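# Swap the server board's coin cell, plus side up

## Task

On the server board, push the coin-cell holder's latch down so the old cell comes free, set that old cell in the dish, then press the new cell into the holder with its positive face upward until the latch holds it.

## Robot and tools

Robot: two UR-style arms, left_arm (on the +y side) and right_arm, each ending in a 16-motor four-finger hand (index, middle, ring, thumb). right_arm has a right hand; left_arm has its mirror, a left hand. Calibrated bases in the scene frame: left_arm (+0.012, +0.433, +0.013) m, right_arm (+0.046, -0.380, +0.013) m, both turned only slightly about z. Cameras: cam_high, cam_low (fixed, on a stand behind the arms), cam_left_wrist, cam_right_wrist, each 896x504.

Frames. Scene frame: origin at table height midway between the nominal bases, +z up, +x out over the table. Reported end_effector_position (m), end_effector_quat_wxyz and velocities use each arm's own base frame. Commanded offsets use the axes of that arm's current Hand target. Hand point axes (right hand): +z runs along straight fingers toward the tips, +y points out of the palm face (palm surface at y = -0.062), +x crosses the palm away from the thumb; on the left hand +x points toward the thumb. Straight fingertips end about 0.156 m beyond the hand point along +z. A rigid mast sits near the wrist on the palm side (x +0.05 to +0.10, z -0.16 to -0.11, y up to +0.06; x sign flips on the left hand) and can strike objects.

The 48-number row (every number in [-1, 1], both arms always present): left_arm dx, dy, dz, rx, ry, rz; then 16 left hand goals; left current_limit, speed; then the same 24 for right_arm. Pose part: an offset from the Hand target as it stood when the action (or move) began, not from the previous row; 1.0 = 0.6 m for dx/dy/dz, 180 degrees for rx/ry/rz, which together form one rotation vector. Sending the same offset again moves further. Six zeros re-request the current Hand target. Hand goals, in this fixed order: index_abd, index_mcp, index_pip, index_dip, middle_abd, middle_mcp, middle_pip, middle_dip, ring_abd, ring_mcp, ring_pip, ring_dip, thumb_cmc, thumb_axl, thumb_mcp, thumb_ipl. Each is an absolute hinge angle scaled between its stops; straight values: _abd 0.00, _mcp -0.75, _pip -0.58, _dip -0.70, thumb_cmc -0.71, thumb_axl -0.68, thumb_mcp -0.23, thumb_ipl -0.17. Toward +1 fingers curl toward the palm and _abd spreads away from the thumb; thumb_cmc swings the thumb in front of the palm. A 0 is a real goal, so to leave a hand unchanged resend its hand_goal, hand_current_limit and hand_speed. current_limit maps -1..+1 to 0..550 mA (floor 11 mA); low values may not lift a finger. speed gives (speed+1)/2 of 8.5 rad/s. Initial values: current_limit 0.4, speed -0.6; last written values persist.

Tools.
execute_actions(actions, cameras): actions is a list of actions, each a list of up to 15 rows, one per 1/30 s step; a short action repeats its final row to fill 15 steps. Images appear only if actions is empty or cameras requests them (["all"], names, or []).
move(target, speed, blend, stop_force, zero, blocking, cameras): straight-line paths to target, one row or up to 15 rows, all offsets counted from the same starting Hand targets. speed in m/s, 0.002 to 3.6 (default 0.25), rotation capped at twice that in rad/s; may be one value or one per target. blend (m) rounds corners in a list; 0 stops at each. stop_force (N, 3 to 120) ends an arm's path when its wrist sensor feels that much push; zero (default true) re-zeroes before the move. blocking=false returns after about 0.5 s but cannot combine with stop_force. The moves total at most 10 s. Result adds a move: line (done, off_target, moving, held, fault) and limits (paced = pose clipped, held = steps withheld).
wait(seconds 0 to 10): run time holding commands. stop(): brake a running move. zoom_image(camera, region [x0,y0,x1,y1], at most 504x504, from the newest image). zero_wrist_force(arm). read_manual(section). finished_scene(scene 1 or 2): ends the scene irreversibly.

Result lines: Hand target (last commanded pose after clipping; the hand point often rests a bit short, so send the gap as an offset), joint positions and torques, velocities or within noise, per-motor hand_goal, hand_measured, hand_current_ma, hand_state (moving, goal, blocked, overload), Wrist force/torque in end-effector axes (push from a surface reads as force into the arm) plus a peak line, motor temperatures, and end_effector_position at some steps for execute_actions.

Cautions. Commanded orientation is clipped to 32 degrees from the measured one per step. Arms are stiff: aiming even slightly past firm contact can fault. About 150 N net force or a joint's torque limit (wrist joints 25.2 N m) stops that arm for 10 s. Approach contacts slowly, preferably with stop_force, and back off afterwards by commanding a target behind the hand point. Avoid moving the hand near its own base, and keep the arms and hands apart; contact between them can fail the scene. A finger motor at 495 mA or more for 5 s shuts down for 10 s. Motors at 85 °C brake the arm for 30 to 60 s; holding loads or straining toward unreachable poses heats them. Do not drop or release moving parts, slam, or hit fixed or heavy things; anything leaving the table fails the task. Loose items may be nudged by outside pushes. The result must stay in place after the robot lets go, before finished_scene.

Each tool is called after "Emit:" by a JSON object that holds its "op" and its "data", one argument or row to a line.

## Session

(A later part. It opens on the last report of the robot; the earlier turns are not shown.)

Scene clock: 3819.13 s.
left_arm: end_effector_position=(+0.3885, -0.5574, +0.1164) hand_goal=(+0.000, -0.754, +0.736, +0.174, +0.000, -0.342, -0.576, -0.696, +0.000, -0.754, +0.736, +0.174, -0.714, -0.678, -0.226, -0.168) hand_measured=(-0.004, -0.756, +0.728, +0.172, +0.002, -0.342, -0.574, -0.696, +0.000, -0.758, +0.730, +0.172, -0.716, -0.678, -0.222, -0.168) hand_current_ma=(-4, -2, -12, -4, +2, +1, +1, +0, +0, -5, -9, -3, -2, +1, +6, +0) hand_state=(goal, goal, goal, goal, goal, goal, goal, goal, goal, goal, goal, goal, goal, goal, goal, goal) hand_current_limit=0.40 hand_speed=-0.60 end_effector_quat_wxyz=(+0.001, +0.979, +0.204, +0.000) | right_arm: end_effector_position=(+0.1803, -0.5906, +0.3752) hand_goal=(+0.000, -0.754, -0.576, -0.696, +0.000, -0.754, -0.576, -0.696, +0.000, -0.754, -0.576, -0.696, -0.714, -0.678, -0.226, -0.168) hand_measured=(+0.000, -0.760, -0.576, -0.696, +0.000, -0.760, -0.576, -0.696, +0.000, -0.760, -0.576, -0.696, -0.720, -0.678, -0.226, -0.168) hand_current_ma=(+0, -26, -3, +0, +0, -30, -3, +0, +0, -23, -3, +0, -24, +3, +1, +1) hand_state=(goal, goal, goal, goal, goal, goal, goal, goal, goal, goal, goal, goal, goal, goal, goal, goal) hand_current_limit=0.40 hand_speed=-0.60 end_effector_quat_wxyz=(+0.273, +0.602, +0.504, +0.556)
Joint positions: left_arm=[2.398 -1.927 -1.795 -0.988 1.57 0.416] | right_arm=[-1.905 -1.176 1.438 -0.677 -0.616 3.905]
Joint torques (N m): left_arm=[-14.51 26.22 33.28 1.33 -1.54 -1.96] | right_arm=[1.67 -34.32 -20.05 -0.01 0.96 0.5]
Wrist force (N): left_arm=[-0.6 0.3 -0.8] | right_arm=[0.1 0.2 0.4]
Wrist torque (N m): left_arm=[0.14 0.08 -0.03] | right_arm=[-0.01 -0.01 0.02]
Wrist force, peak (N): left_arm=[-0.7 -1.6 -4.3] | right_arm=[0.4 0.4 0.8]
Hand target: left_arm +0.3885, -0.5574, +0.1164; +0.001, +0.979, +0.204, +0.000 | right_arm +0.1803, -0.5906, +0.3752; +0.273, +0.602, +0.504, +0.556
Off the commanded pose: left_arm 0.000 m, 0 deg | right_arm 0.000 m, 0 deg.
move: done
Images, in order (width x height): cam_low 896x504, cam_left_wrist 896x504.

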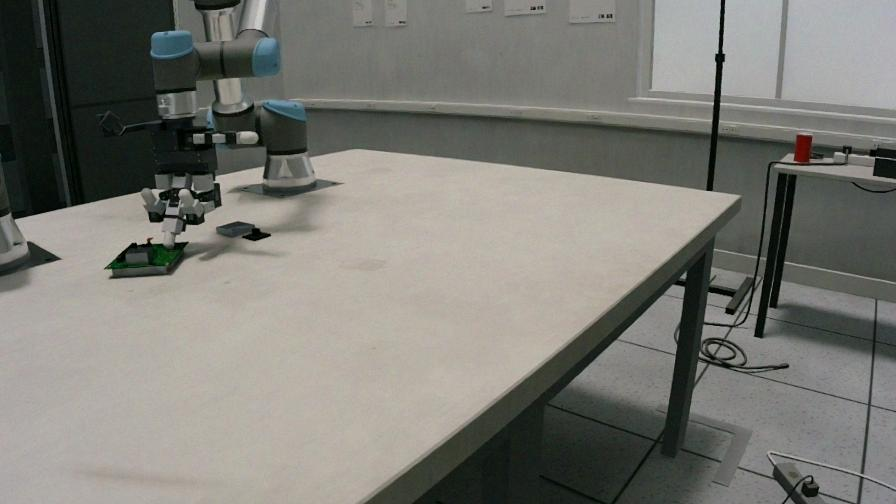

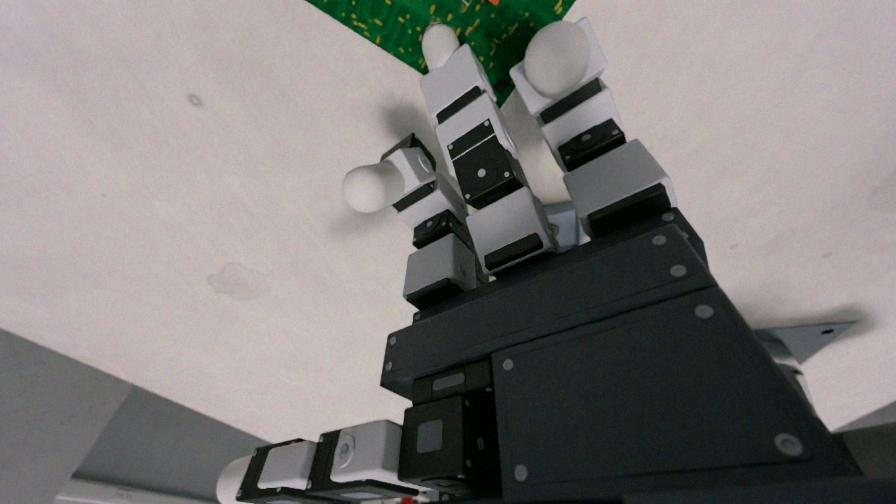

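Emit:
{"op": "move", "data": {
  "target": [
    [0,0,0.001,0,0,0,0,-0.754,0.737,0.174,0,-0.342,-0.576,-0.696,0,-0.754,0.737,0.174,-0.714,-0.678,-0.226,-0.168,0.4,-0.6,0,0,0,0,0,0,0,-0.754,-0.576,-0.696,0,-0.754,-0.576,-0.696,0,-0.754,-0.576,-0.696,-0.714,-0.678,-0.226,-0.168,0.4,-0.6],
    [0.0152,-0.0357,0.002,0,0,0,0,-0.754,0.737,0.174,0,-0.342,-0.576,-0.696,0,-0.754,0.737,0.174,-0.714,-0.678,-0.226,-0.168,0.4,-0.6,0,0,0,0,0,0,0,-0.754,-0.576,-0.696,0,-0.754,-0.576,-0.696,0,-0.754,-0.576,-0.696,-0.714,-0.678,-0.226,-0.168,0.4,-0.6]
  ],
  "speed": 0.03,
  "stop_force": 10,
  "cameras": ["cam_low","cam_left_wrist"]
}}

Emit:
{"op": "zoom_image", "data": {
  "camera": "cam_low",
  "region": [120, 210, 210, 290]
}}

Emit:
{"op": "zoom_image", "data": {
  "camera": "cam_left_wrist",
  "region": [380, 0, 580, 140]
}}

Scene clock: 3828.60 s.
left_arm: end_effector_position=(+0.3883, -0.5342, +0.1151) hand_goal=(+0.000, -0.754, +0.736, +0.174, +0.000, -0.342, -0.576, -0.696, +0.000, -0.754, +0.736, +0.174, -0.714, -0.678, -0.226, -0.168) hand_measured=(-0.004, -0.756, +0.728, +0.172, +0.004, -0.332, -0.570, -0.694, +0.000, -0.758, +0.730, +0.172, -0.716, -0.678, -0.222, -0.168) hand_current_ma=(-4, -2, -12, -4, +5, +18, +9, +4, +0, -5, -9, -3, -2, +1, +6, +0) hand_state=(goal, goal, goal, goal, goal, goal, goal, goal, goal, goal, goal, goal, goal, goal, goal, goal) hand_current_limit=0.40 hand_speed=-0.60 end_effector_quat_wxyz=(+0.001, +0.979, +0.204, +0.000) | right_arm: end_effector_position=(+0.1803, -0.5906, +0.3752) hand_goal=(+0.000, -0.754, -0.576, -0.696, +0.000, -0.754, -0.576, -0.696, +0.000, -0.754, -0.576, -0.696, -0.714, -0.678, -0.226, -0.168) hand_measured=(+0.000, -0.760, -0.576, -0.696, +0.000, -0.760, -0.576, -0.696, +0.000, -0.760, -0.576, -0.696, -0.720, -0.678, -0.226, -0.168) hand_current_ma=(+0, -26, -3, +0, +0, -30, -3, +0, +0, -23, -3, +0, -24, +3, +1, +1) hand_state=(goal, goal, goal, goal, goal, goal, goal, goal, goal, goal, goal, goal, goal, goal, goal, goal) hand_current_limit=0.40 hand_speed=-0.60 end_effector_quat_wxyz=(+0.273, +0.602, +0.504, +0.556)
Joint positions: left_arm=[2.428 -1.889 -1.853 -0.968 1.57 0.447] | right_arm=[-1.905 -1.176 1.438 -0.677 -0.616 3.905]
Joint torques (N m): left_arm=[-14.41 23.85 32.25 1.32 -1.02 -2.09] | right_arm=[1.03 -33.92 -20.46 -0.13 1.04 0.63]
Wrist force (N): left_arm=[-0.8 0.0 -0.9] | right_arm=[0.0 0.0 0.5]
Wrist torque (N m): left_arm=[0.12 0.08 -0.02] | right_arm=[-0.04 0.00 0.01]
Wrist force, peak (N): left_arm=[-1.1 -0.8 -3.7] | right_arm=[0.1 0.1 0.9]
Hand target: left_arm +0.3883, -0.5342, +0.1151; +0.001, +0.979, +0.204, +0.000 | right_arm +0.1803, -0.5906, +0.3752; +0.273, +0.602, +0.504, +0.556
Off the commanded pose: left_arm 0.000 m, 0 deg | right_arm 0.000 m, 0 deg.
move: done
Images, in order (width x height): cam_low 896x504, cam_left_wrist 896x504.

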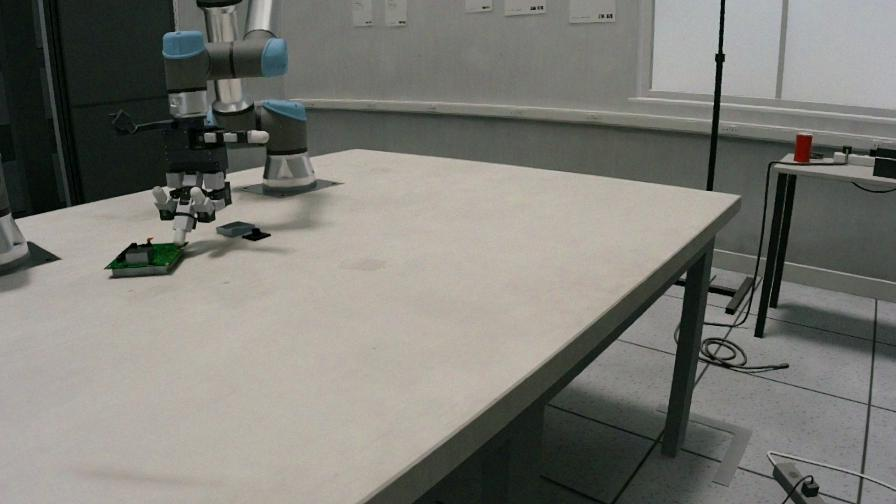

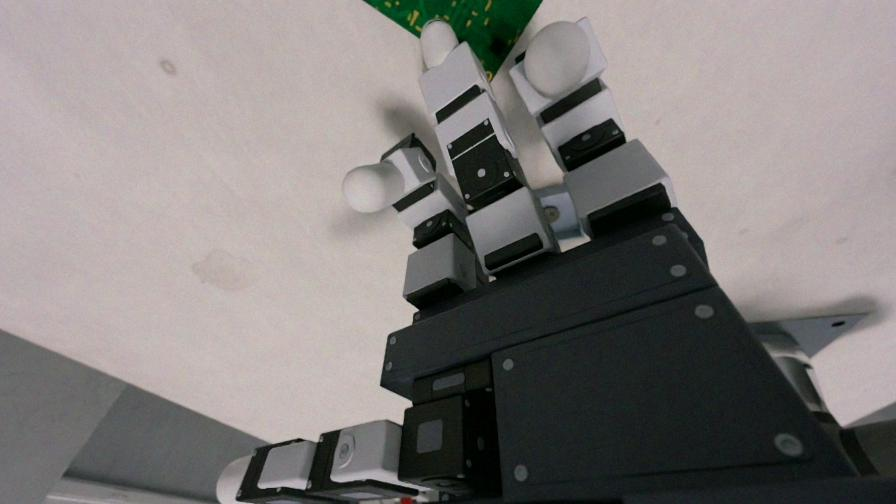

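Scaled by 5.600 from the camera's 896x504 image, which has a finer 1280x720 frame.

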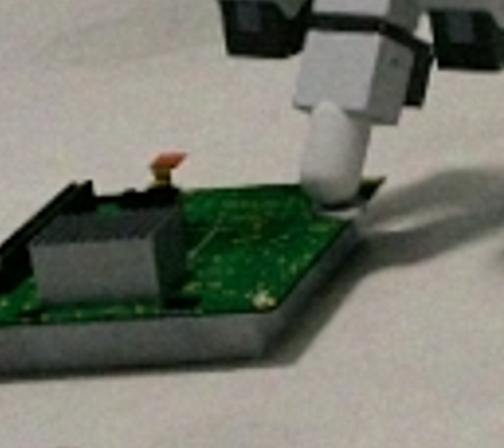

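Scaled by 2.520 from the camera's 896x504 image, which has a finer 1280x720 frame.

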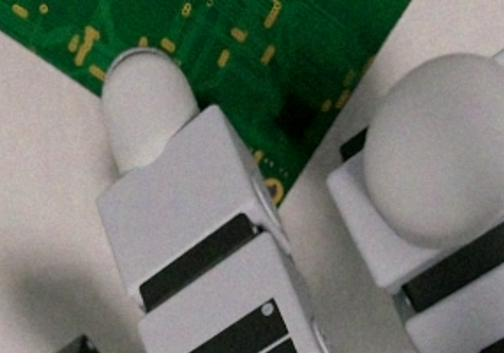

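Emit:
{"op": "move", "data": {
  "target": [
    [0,0,0.001,0,0,0,0,-0.754,0.737,0.174,0,-0.342,-0.576,-0.696,0,-0.754,0.737,0.174,-0.714,-0.678,-0.226,-0.168,0.4,-0.6,0,0,0,0,0,0,0,-0.754,-0.576,-0.696,0,-0.754,-0.576,-0.696,0,-0.754,-0.576,-0.696,-0.714,-0.678,-0.226,-0.168,0.4,-0.6],
    [-0.0144,-0.0444,0.002,0,0,0,0,-0.754,0.737,0.174,0,-0.342,-0.576,-0.696,0,-0.754,0.737,0.174,-0.714,-0.678,-0.226,-0.168,0.4,-0.6,0,0,0,0,0,0,0,-0.754,-0.576,-0.696,0,-0.754,-0.576,-0.696,0,-0.754,-0.576,-0.696,-0.714,-0.678,-0.226,-0.168,0.4,-0.6]
  ],
  "speed": 0.03,
  "stop_force": 10,
  "cameras": ["cam_low","cam_left_wrist"]
}}

Emit:
{"op": "zoom_image", "data": {
  "camera": "cam_low",
  "region": [120, 210, 210, 290]
}}

Emit:
{"op": "zoom_image", "data": {
  "camera": "cam_left_wrist",
  "region": [380, 0, 580, 140]
}}

Scene clock: 3858.37 s.
left_arm: end_effector_position=(+0.3698, -0.5131, +0.1139) hand_goal=(+0.000, -0.754, +0.736, +0.174, +0.000, -0.342, -0.576, -0.696, +0.000, -0.754, +0.736, +0.174, -0.714, -0.678, -0.226, -0.168) hand_measured=(-0.004, -0.756, +0.728, +0.172, -0.002, -0.344, -0.574, -0.694, +0.000, -0.758, +0.730, +0.172, -0.716, -0.678, -0.222, -0.168) hand_current_ma=(-4, -2, -12, -4, -2, -2, +2, +3, +0, -5, -9, -3, -2, +1, +6, +0) hand_state=(goal, goal, goal, goal, goal, goal, goal, goal, goal, goal, goal, goal, goal, goal, goal, goal) hand_current_limit=0.40 hand_speed=-0.60 end_effector_quat_wxyz=(+0.001, +0.979, +0.204, +0.000) | right_arm: end_effector_position=(+0.1803, -0.5906, +0.3752) hand_goal=(+0.000, -0.754, -0.576, -0.696, +0.000, -0.754, -0.576, -0.696, +0.000, -0.754, -0.576, -0.696, -0.714, -0.678, -0.226, -0.168) hand_measured=(+0.000, -0.760, -0.576, -0.696, +0.000, -0.760, -0.576, -0.696, +0.000, -0.760, -0.576, -0.696, -0.720, -0.678, -0.226, -0.168) hand_current_ma=(+0, -26, -3, +0, +0, -30, -3, +0, +0, -23, -3, +0, -24, +3, +1, +1) hand_state=(goal, goal, goal, goal, goal, goal, goal, goal, goal, goal, goal, goal, goal, goal, goal, goal) hand_current_limit=0.40 hand_speed=-0.60 end_effector_quat_wxyz=(+0.273, +0.602, +0.504, +0.556)
Joint positions: left_arm=[2.435 -1.833 -1.935 -0.943 1.57 0.454] | right_arm=[-1.905 -1.176 1.438 -0.677 -0.616 3.905]
Joint torques (N m): left_arm=[-5.94 22.11 32.86 1.4 -0.46 -1.97] | right_arm=[1.57 -34.1 -20.36 -0.06 0.7 0.61]
Wrist force (N): left_arm=[-0.4 0.2 0.3] | right_arm=[0.1 0.4 0.8]
Wrist torque (N m): left_arm=[0.06 0.06 -0.07] | right_arm=[-0.02 -0.01 0.02]
Wrist force, peak (N): left_arm=[-0.5 -1.2 -4.4] | right_arm=[0.0 0.1 1.0]
Hand target: left_arm +0.3697, -0.5132, +0.1139; +0.001, +0.979, +0.204, +0.000 | right_arm +0.1803, -0.5906, +0.3752; +0.273, +0.602, +0.504, +0.556
Off the commanded pose: left_arm 0.000 m, 0 deg | right_arm 0.000 m, 0 deg.
move: done
Images, in order (width x height): cam_low 896x504, cam_left_wrist 896x504.

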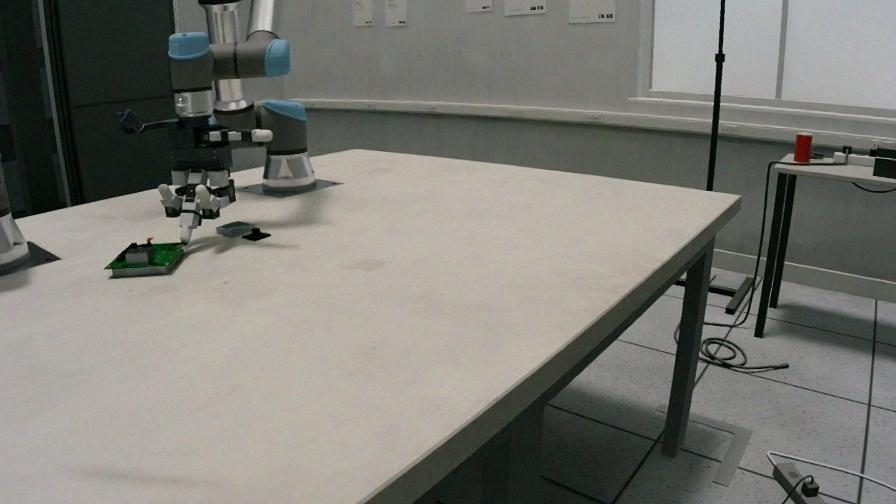

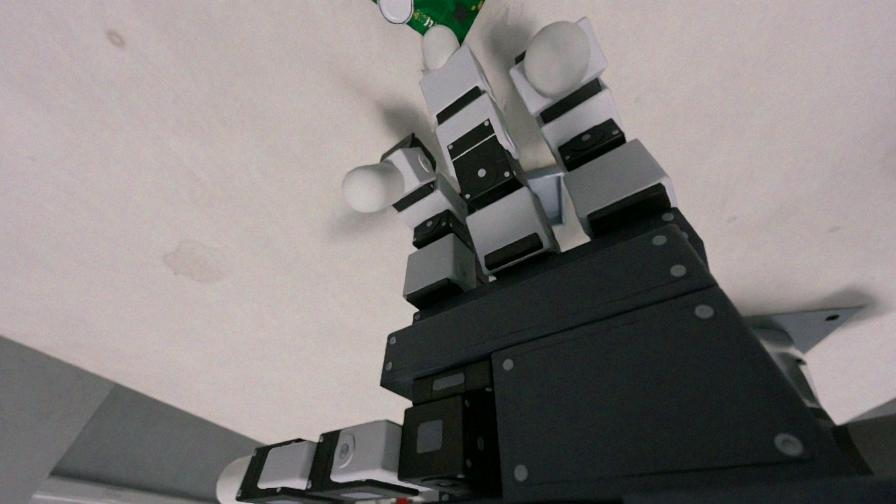

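Scaled by 5.600 from the camera's 896x504 image, which has a finer 1280x720 frame.

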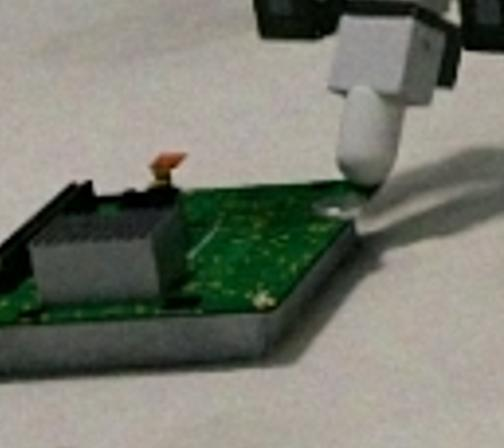

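Scaled by 2.520 from the camera's 896x504 image, which has a finer 1280x720 frame.

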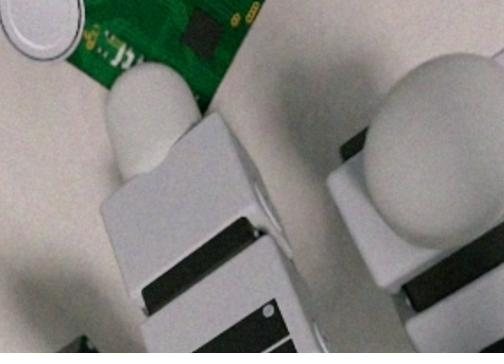

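Emit:
{"op": "move", "data": {
  "target": [
    [0,0,-0.07,0,0,0,0,-0.754,0.737,0.174,0,-0.342,-0.576,-0.696,0,-0.754,0.737,0.174,-0.714,-0.678,-0.226,-0.168,0.4,-0.6,0,0,0,0,0,0,0,-0.754,-0.576,-0.696,0,-0.754,-0.576,-0.696,0,-0.754,-0.576,-0.696,-0.714,-0.678,-0.226,-0.168,0.4,-0.6],
    [0.032,0.1812,-0.07,0,0,-0.111,0.095,-0.754,-0.576,-0.696,-0.095,-0.754,-0.576,-0.696,0,-0.754,0.737,0.174,-0.714,-0.678,-0.226,-0.168,0.4,-0.6,0,0,0,0,0,0,0,-0.754,-0.576,-0.696,0,-0.754,-0.576,-0.696,0,-0.754,-0.576,-0.696,-0.714,-0.678,-0.226,-0.168,0.4,-0.6]
  ],
  "speed": 0.3,
  "blend": [0.004,0],
  "cameras": ["cam_low","cam_left_wrist"]
}}

Emit:
{"op": "zoom_image", "data": {
  "camera": "cam_low",
  "region": [120, 210, 210, 290]
}}

Emit:
{"op": "zoom_image", "data": {
  "camera": "cam_left_wrist",
  "region": [380, 0, 580, 140]
}}

Scene clock: 3892.97 s.
left_arm: end_effector_position=(+0.4307, -0.6051, +0.1561) hand_goal=(+0.094, -0.754, -0.576, -0.696, -0.096, -0.754, -0.576, -0.696, +0.000, -0.754, +0.736, +0.174, -0.714, -0.678, -0.226, -0.168) hand_measured=(+0.090, -0.756, -0.572, -0.694, -0.092, -0.750, -0.574, -0.694, +0.000, -0.756, +0.730, +0.172, -0.716, -0.678, -0.222, -0.168) hand_current_ma=(-5, -1, +5, +3, +4, +7, +1, +3, +0, -4, -9, -3, -2, +1, +6, +0) hand_state=(goal, goal, goal, goal, goal, goal, goal, goal, goal, goal, goal, goal, goal, goal, goal, goal) hand_current_limit=0.40 hand_speed=-0.60 end_effector_quat_wxyz=(+0.001, +0.929, +0.371, +0.000) | right_arm: end_effector_position=(+0.1803, -0.5906, +0.3752) hand_goal=(+0.000, -0.754, -0.576, -0.696, +0.000, -0.754, -0.576, -0.696, +0.000, -0.754, -0.576, -0.696, -0.714, -0.678, -0.226, -0.168) hand_measured=(+0.000, -0.760, -0.576, -0.696, +0.000, -0.760, -0.576, -0.696, +0.000, -0.760, -0.576, -0.696, -0.720, -0.678, -0.226, -0.168) hand_current_ma=(+0, -26, -3, +0, +0, -30, -3, +0, +0, -23, -3, +0, -24, +3, +1, +1) hand_state=(goal, goal, goal, goal, goal, goal, goal, goal, goal, goal, goal, goal, goal, goal, goal, goal) hand_current_limit=0.40 hand_speed=-0.60 end_effector_quat_wxyz=(+0.273, +0.602, +0.504, +0.556)
Joint positions: left_arm=[2.34 -2.034 -1.521 -1.156 1.57 0.01] | right_arm=[-1.905 -1.176 1.438 -0.677 -0.616 3.905]
Joint torques (N m): left_arm=[12.28 32.67 35.37 1.76 -1.29 -1.99] | right_arm=[1.63 -34.25 -20.5 0.06 0.97 0.57]
Wrist force (N): left_arm=[-0.1 0.2 0.2] | right_arm=[0.0 0.0 0.7]
Wrist torque (N m): left_arm=[0.01 0.02 0.05] | right_arm=[-0.05 0.01 0.01]
Wrist force, peak (N): left_arm=[-0.3 0.2 3.0] | right_arm=[-0.2 0.2 0.9]
Hand target: left_arm +0.4307, -0.6051, +0.1561; +0.001, +0.929, +0.371, +0.000 | right_arm +0.1803, -0.5906, +0.3752; +0.273, +0.602, +0.504, +0.556
Off the commanded pose: left_arm 0.000 m, 0 deg | right_arm 0.000 m, 0 deg.
move: done
Images, in order (width x height): cam_low 896x504, cam_left_wrist 896x504.

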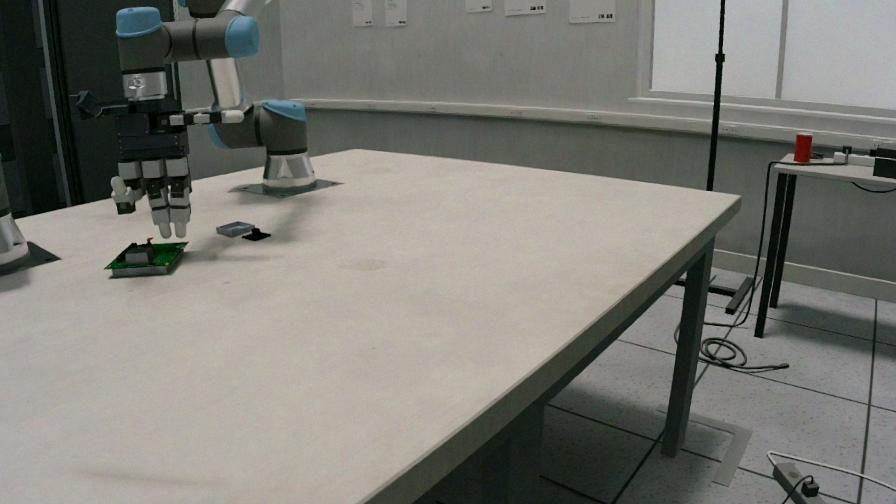

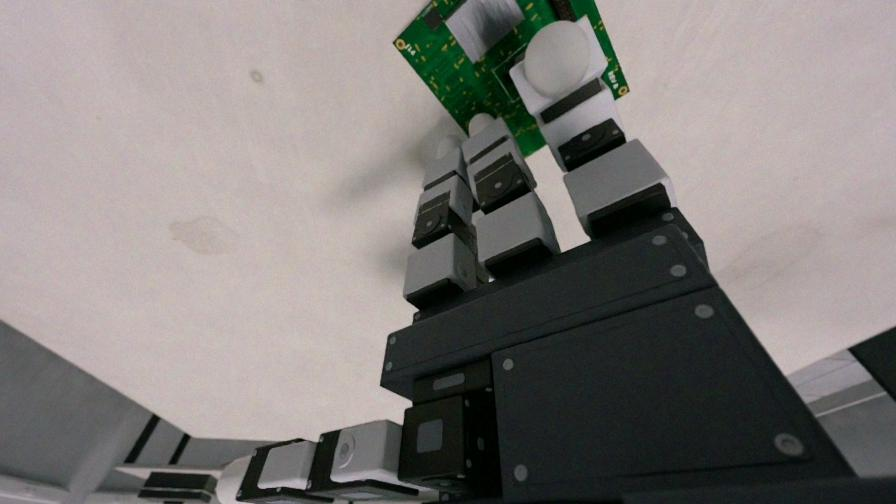

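Scaled by 5.600 from the camera's 896x504 image, which has a finer 1280x720 frame.

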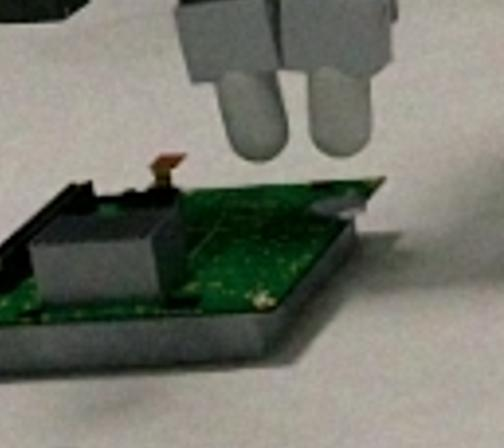

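Scaled by 2.520 from the camera's 896x504 image, which has a finer 1280x720 frame.

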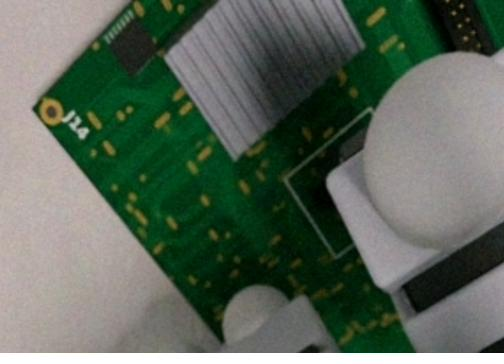

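Emit:
{"op": "move", "data": {
  "target": [
    [0,0,0.0412,0,0,0,0.095,-0.754,-0.576,-0.696,-0.095,-0.754,-0.576,-0.696,0,-0.754,0.737,0.174,-0.714,-0.678,-0.226,-0.168,0.4,-0.6,0,0,0,0,0,0,0,-0.754,-0.576,-0.696,0,-0.754,-0.576,-0.696,0,-0.754,-0.576,-0.696,-0.714,-0.678,-0.226,-0.168,0.4,-0.6],
    [0.0,-0.018,0.0412,0,0,0,0.095,-0.754,-0.576,-0.696,-0.095,-0.754,-0.576,-0.696,0,-0.754,0.737,0.174,-0.714,-0.678,-0.226,-0.168,0.4,-0.6,0,0,0,0,0,0,0,-0.754,-0.576,-0.696,0,-0.754,-0.576,-0.696,0,-0.754,-0.576,-0.696,-0.714,-0.678,-0.226,-0.168,0.4,-0.6]
  ],
  "speed": [0.08,0.04],
  "stop_force": 8,
  "cameras": ["cam_low","cam_left_wrist"]
}}

Emit:
{"op": "zoom_image", "data": {
  "camera": "cam_low",
  "region": [150, 220, 200, 265]
}}

Emit:
{"op": "zoom_image", "data": {
  "camera": "cam_left_wrist",
  "region": [380, 40, 580, 180]
}}

Scene clock: 3906.60 s.
left_arm: end_effector_position=(+0.4233, -0.5973, +0.1314) hand_goal=(+0.094, -0.754, -0.576, -0.696, -0.096, -0.754, -0.576, -0.696, +0.000, -0.754, +0.736, +0.174, -0.714, -0.678, -0.226, -0.168) hand_measured=(+0.090, -0.754, -0.572, -0.694, -0.094, -0.750, -0.574, -0.694, +0.000, -0.756, +0.730, +0.172, -0.716, -0.678, -0.222, -0.168) hand_current_ma=(-5, -1, +5, +3, +3, +7, +4, +4, +0, -4, -9, -3, -2, +1, +6, +0) hand_state=(goal, goal, goal, goal, goal, goal, goal, goal, goal, goal, goal, goal, goal, goal, goal, goal) hand_current_limit=0.40 hand_speed=-0.60 end_effector_quat_wxyz=(+0.001, +0.929, +0.371, +0.000) | right_arm: end_effector_position=(+0.1803, -0.5906, +0.3752) hand_goal=(+0.000, -0.754, -0.576, -0.696, +0.000, -0.754, -0.576, -0.696, +0.000, -0.754, -0.576, -0.696, -0.714, -0.678, -0.226, -0.168) hand_measured=(+0.000, -0.760, -0.576, -0.696, +0.000, -0.760, -0.576, -0.696, +0.000, -0.760, -0.576, -0.696, -0.720, -0.678, -0.226, -0.168) hand_current_ma=(+0, -26, -3, +0, +0, -30, -3, +0, +0, -23, -3, +0, -24, +3, +1, +1) hand_state=(goal, goal, goal, goal, goal, goal, goal, goal, goal, goal, goal, goal, goal, goal, goal, goal) hand_current_limit=0.40 hand_speed=-0.60 end_effector_quat_wxyz=(+0.273, +0.602, +0.504, +0.556)
Joint positions: left_arm=[2.34 -2.036 -1.587 -1.087 1.57 0.01] | right_arm=[-1.905 -1.176 1.438 -0.677 -0.616 3.905]
Joint torques (N m): left_arm=[12.21 32.32 33.71 1.33 -1.1 2.13] | right_arm=[0.7 -33.52 -19.57 -0.08 0.89 0.51]
Wrist force (N): left_arm=[-0.4 0.3 0.4] | right_arm=[0.2 0.1 0.6]
Wrist torque (N m): left_arm=[-0.01 0.05 0.01] | right_arm=[-0.03 -0.02 0.03]
Wrist force, peak (N): left_arm=[-0.9 1.0 -6.7] | right_arm=[0.2 -0.2 0.9]
Hand target: left_arm +0.4233, -0.5973, +0.1314; +0.001, +0.929, +0.371, +0.000 | right_arm +0.1803, -0.5906, +0.3752; +0.273, +0.602, +0.504, +0.556
Off the commanded pose: left_arm 0.000 m, 0 deg | right_arm 0.000 m, 0 deg.
move: done
Images, in order (width x height): cam_low 896x504, cam_left_wrist 896x504.

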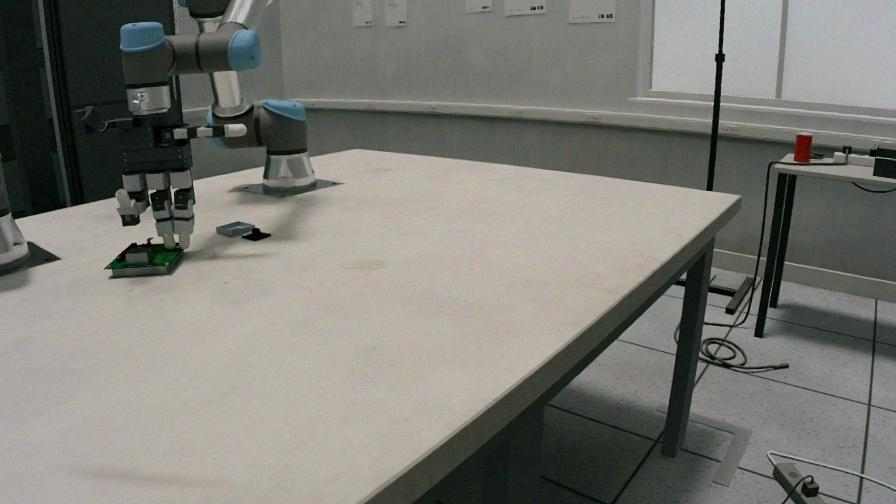

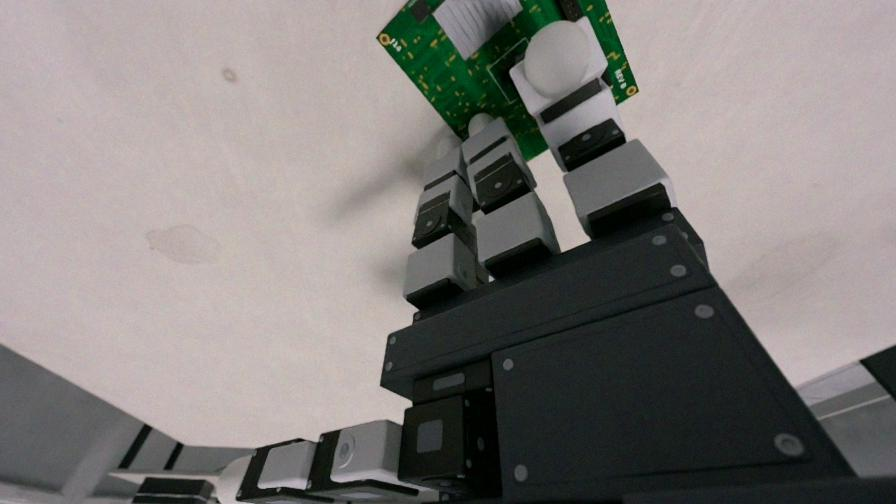

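Scaled by 10.080 from the camera's 896x504 image, which has a finer 1280x720 frame.

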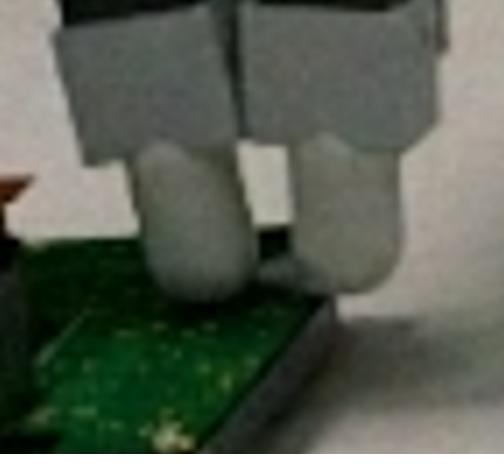

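Scaled by 2.520 from the camera's 896x504 image, which has a finer 1280x720 frame.

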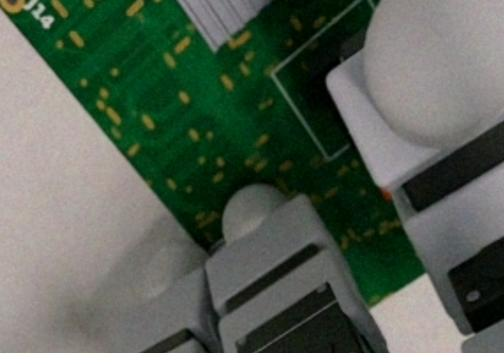

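Emit:
{"op": "move", "data": {
  "target": [0.0045,-0.045,0,0,0,0,0.095,-0.754,-0.576,-0.696,-0.095,-0.754,-0.576,-0.696,0,-0.754,0.737,0.174,-0.714,-0.678,-0.226,-0.168,0.4,-0.6,0,0,0,0,0,0,0,-0.754,-0.576,-0.696,0,-0.754,-0.576,-0.696,0,-0.754,-0.576,-0.696,-0.714,-0.678,-0.226,-0.168,0.4,-0.6],
  "speed": 0.03,
  "stop_force": 8,
  "cameras": ["cam_low","cam_left_wrist","cam_high"]
}}

Emit:
{"op": "zoom_image", "data": {
  "camera": "cam_low",
  "region": [150, 220, 200, 265]
}}

Emit:
{"op": "zoom_image", "data": {
  "camera": "cam_left_wrist",
  "region": [380, 40, 580, 180]
}}

Emit:
{"op": "zoom_image", "data": {
  "camera": "cam_high",
  "region": [340, 230, 440, 310]
}}

Scene clock: 3913.53 s.
left_arm: end_effector_position=(+0.4067, -0.5759, +0.1313) hand_goal=(+0.094, -0.754, -0.576, -0.696, -0.096, -0.754, -0.576, -0.696, +0.000, -0.754, +0.736, +0.174, -0.714, -0.678, -0.226, -0.168) hand_measured=(+0.090, -0.754, -0.572, -0.694, -0.094, -0.750, -0.574, -0.694, +0.000, -0.756, +0.730, +0.172, -0.716, -0.678, -0.222, -0.168) hand_current_ma=(-5, +0, +5, +3, +3, +7, +4, +4, +0, -4, -9, -3, -2, +1, +6, +0) hand_state=(goal, goal, goal, goal, goal, goal, goal, goal, goal, goal, goal, goal, goal, goal, goal, goal) hand_current_limit=0.40 hand_speed=-0.60 end_effector_quat_wxyz=(+0.001, +0.929, +0.371, +0.000) | right_arm: end_effector_position=(+0.1803, -0.5906, +0.3752) hand_goal=(+0.000, -0.754, -0.576, -0.696, +0.000, -0.754, -0.576, -0.696, +0.000, -0.754, -0.576, -0.696, -0.714, -0.678, -0.226, -0.168) hand_measured=(+0.000, -0.760, -0.576, -0.696, +0.000, -0.760, -0.576, -0.696, +0.000, -0.760, -0.576, -0.696, -0.720, -0.678, -0.226, -0.168) hand_current_ma=(+0, -26, -3, +0, +0, -30, -3, +0, +0, -23, -3, +0, -24, +3, +1, +1) hand_state=(goal, goal, goal, goal, goal, goal, goal, goal, goal, goal, goal, goal, goal, goal, goal, goal) hand_current_limit=0.40 hand_speed=-0.60 end_effector_quat_wxyz=(+0.273, +0.602, +0.504, +0.556)
Joint positions: left_arm=[2.345 -1.979 -1.675 -1.057 1.57 0.015] | right_arm=[-1.905 -1.176 1.438 -0.677 -0.616 3.905]
Joint torques (N m): left_arm=[-0.33 29.89 34.1 1.32 -1.38 -0.91] | right_arm=[0.44 -34.23 -19.37 -0.05 0.89 0.47]
Wrist force (N): left_arm=[-0.4 0.3 -0.1] | right_arm=[0.2 0.0 0.7]
Wrist torque (N m): left_arm=[0.03 0.05 -0.07] | right_arm=[-0.06 -0.02 0.03]
Wrist force, peak (N): left_arm=[-0.2 0.8 0.6] | right_arm=[0.3 -0.2 0.9]
Hand target: left_arm +0.4066, -0.5759, +0.1313; +0.001, +0.929, +0.371, +0.000 | right_arm +0.1803, -0.5906, +0.3752; +0.273, +0.602, +0.504, +0.556
Off the commanded pose: left_arm 0.000 m, 0 deg | right_arm 0.000 m, 0 deg.
move: done
Images, in order (width x height): cam_high 896x504, cam_low 896x504, cam_left_wrist 896x504.

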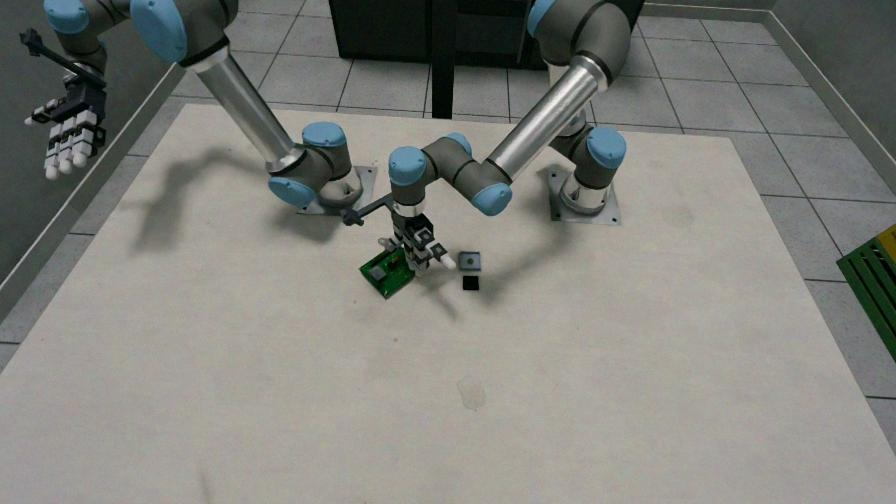

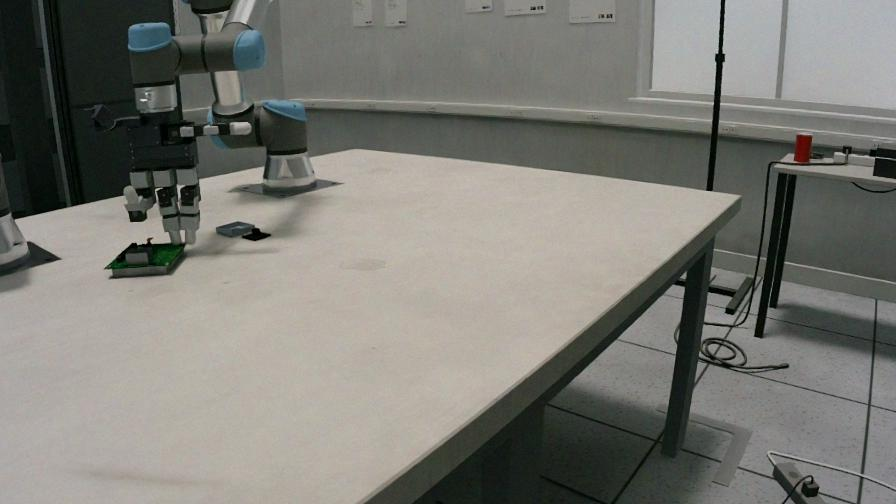

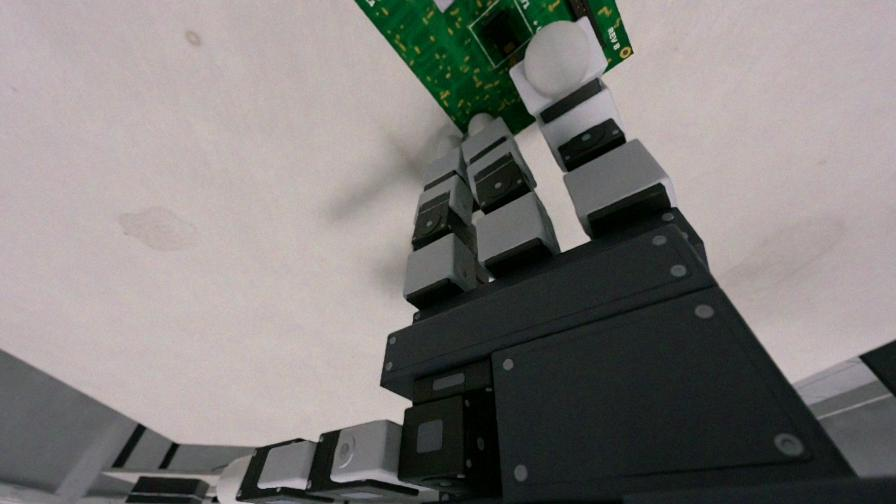

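Scaled by 10.080 from the camera's 896x504 image, which has a finer 1280x720 frame.

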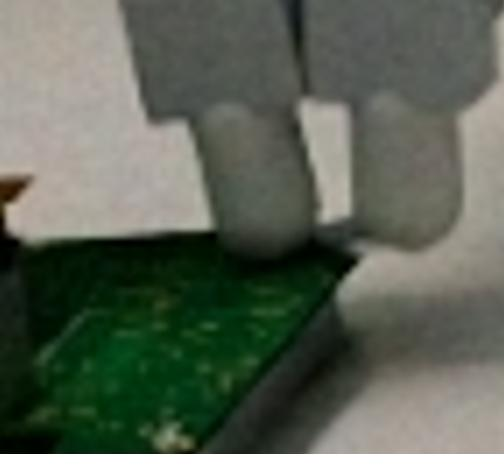

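Scaled by 2.520 from the camera's 896x504 image, which has a finer 1280x720 frame.

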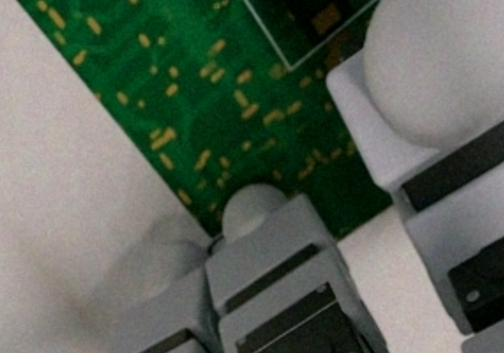

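Scaled by 5.040 from the camera's 896x504 image, which has a finer 1280x720 frame.

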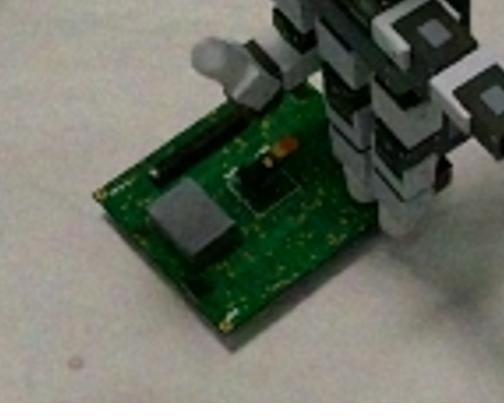

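Emit:
{"op": "move", "data": {
  "target": [
    [0,0.015,-0.06,0,0,0,0.095,-0.754,-0.576,-0.696,-0.095,-0.754,-0.576,-0.696,0,-0.754,0.737,0.174,-0.714,-0.678,-0.226,-0.168,0.4,-0.6,0,0,0,0,0,0,0,-0.754,-0.576,-0.696,0,-0.754,-0.576,-0.696,0,-0.754,-0.576,-0.696,-0.714,-0.678,-0.226,-0.168,0.4,-0.6],
    [0.0177,-0.0842,-0.0778,0,0,-0.5,-0.3,-0.97,-0.576,-0.696,0,-0.754,-0.576,-0.696,0,-0.754,0.737,0.174,-0.714,-0.678,-0.226,-0.168,0.4,-0.6,0,0,0,0,0,0,0,-0.754,-0.576,-0.696,0,-0.754,-0.576,-0.696,0,-0.754,-0.576,-0.696,-0.714,-0.678,-0.226,-0.168,0.4,-0.6]
  ],
  "speed": 0.3,
  "blend": [0.004,0],
  "cameras": ["cam_low","cam_left_wrist","cam_high"]
}}

Emit:
{"op": "zoom_image", "data": {
  "camera": "cam_left_wrist",
  "region": [360, 0, 560, 140]
}}

Emit:
{"op": "zoom_image", "data": {
  "camera": "cam_left_wrist",
  "region": [365, 40, 435, 100]
}}

Emit:
{"op": "zoom_image", "data": {
  "camera": "cam_high",
  "region": [350, 230, 430, 310]
}}

Scene clock: 3926.93 s.
left_arm: end_effector_position=(+0.3795, -0.5318, +0.1779) hand_goal=(-0.300, -0.970, -0.576, -0.696, +0.000, -0.754, -0.576, -0.696, +0.000, -0.754, +0.736, +0.174, -0.714, -0.678, -0.226, -0.168) hand_measured=(-0.294, -0.960, -0.572, -0.694, -0.002, -0.750, -0.574, -0.694, +0.000, -0.756, +0.730, +0.172, -0.716, -0.678, -0.222, -0.168) hand_current_ma=(+9, +17, +4, +3, -3, +7, +3, +4, +0, -4, -9, -3, -2, +1, +6, +0) hand_state=(goal, goal, goal, goal, goal, goal, goal, goal, goal, goal, goal, goal, goal, goal, goal, goal) hand_current_limit=0.40 hand_speed=-0.60 end_effector_quat_wxyz=(+0.001, +0.395, +0.919, -0.001) | right_arm: end_effector_position=(+0.1803, -0.5906, +0.3752) hand_goal=(+0.000, -0.754, -0.576, -0.696, +0.000, -0.754, -0.576, -0.696, +0.000, -0.754, -0.576, -0.696, -0.714, -0.678, -0.226, -0.168) hand_measured=(+0.000, -0.760, -0.576, -0.696, +0.000, -0.760, -0.576, -0.696, +0.000, -0.760, -0.576, -0.696, -0.720, -0.678, -0.226, -0.168) hand_current_ma=(+0, -26, -3, +0, +0, -30, -3, +0, +0, -23, -3, +0, -24, +3, +1, +1) hand_state=(goal, goal, goal, goal, goal, goal, goal, goal, goal, goal, goal, goal, goal, goal, goal, goal) hand_current_limit=0.40 hand_speed=-0.60 end_effector_quat_wxyz=(+0.273, +0.602, +0.504, +0.556)
Joint positions: left_arm=[2.267 -2.082 -1.386 -1.242 1.57 -1.634] | right_arm=[-1.905 -1.176 1.438 -0.677 -0.616 3.905]
Joint torques (N m): left_arm=[-14.71 52.23 13.04 3.95 -0.28 -2.02] | right_arm=[0.87 -34.02 -20.16 0.11 0.98 0.57]
Wrist force (N): left_arm=[-0.5 0.1 -0.1] | right_arm=[0.3 0.2 0.4]
Wrist torque (N m): left_arm=[-0.01 0.05 0.01] | right_arm=[0.00 -0.03 0.04]
Wrist force, peak (N): left_arm=[-0.4 -0.5 2.8] | right_arm=[0.2 0.3 0.9]
Hand target: left_arm +0.3795, -0.5318, +0.1779; +0.001, +0.395, +0.919, -0.001 | right_arm +0.1803, -0.5906, +0.3752; +0.273, +0.602, +0.504, +0.556
Off the commanded pose: left_arm 0.000 m, 0 deg | right_arm 0.000 m, 0 deg.
move: done
Images, in order (width x height): cam_high 896x504, cam_low 896x504, cam_left_wrist 896x504.

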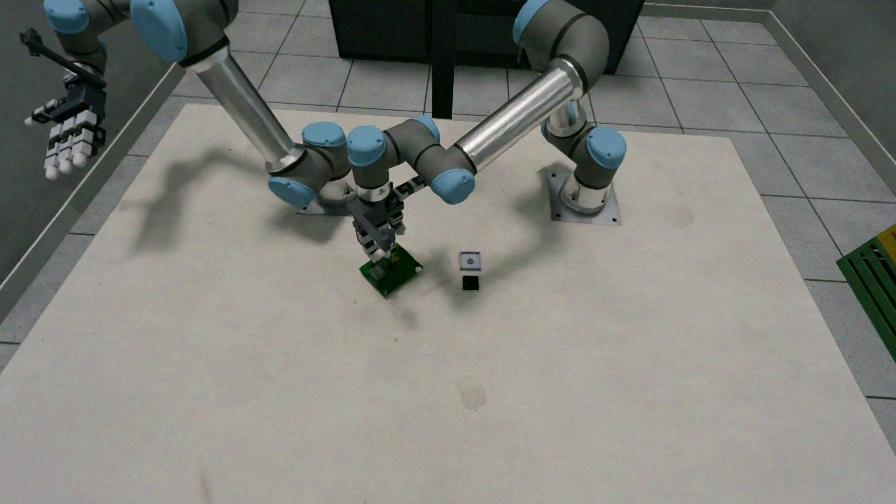

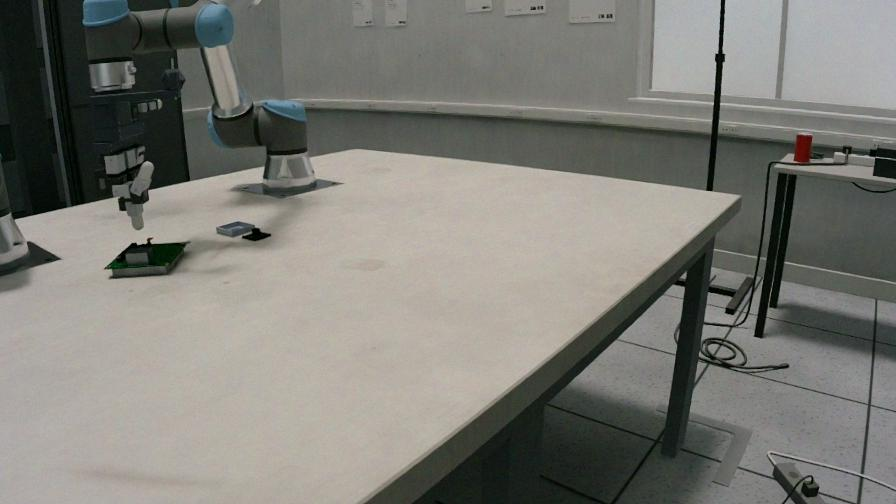

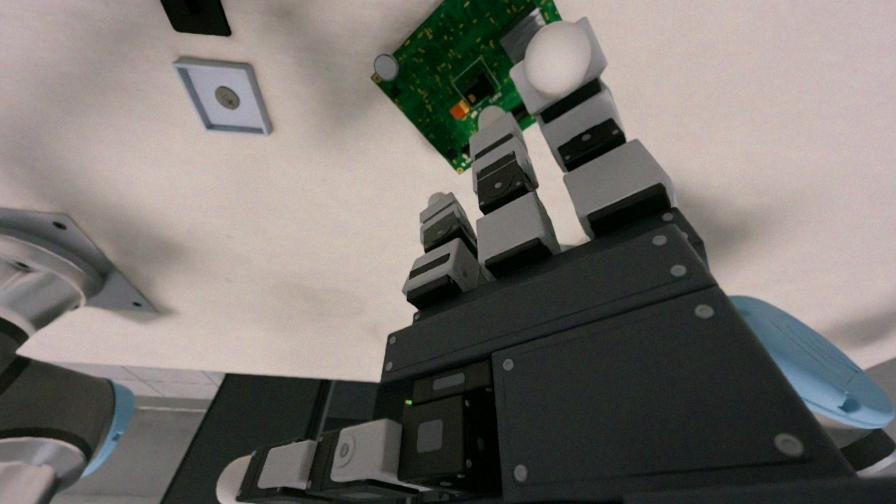

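Scaled by 2.520 from the camera's 896x504 image, which has a finer 1280x720 frame.

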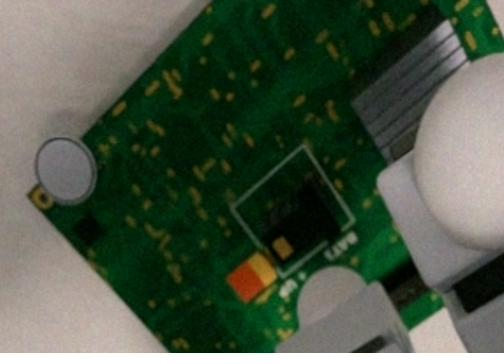

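Scaled by 7.200 from the camera's 896x504 image, which has a finer 1280x720 frame.

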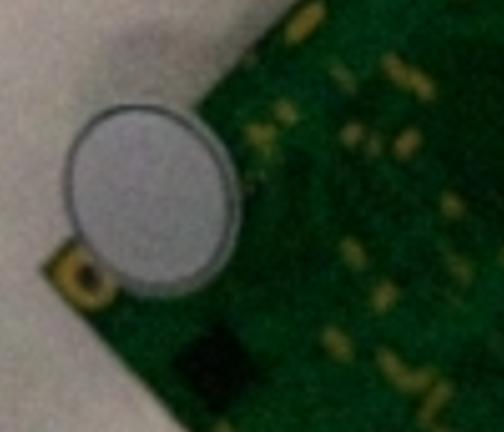

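Scaled by 6.300 from the camera's 896x504 image, which has a finer 1280x720 frame.

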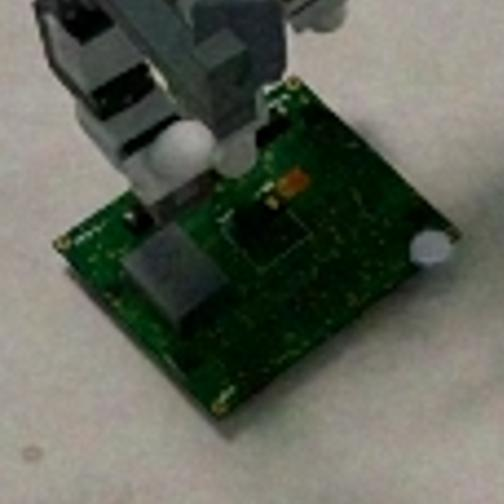

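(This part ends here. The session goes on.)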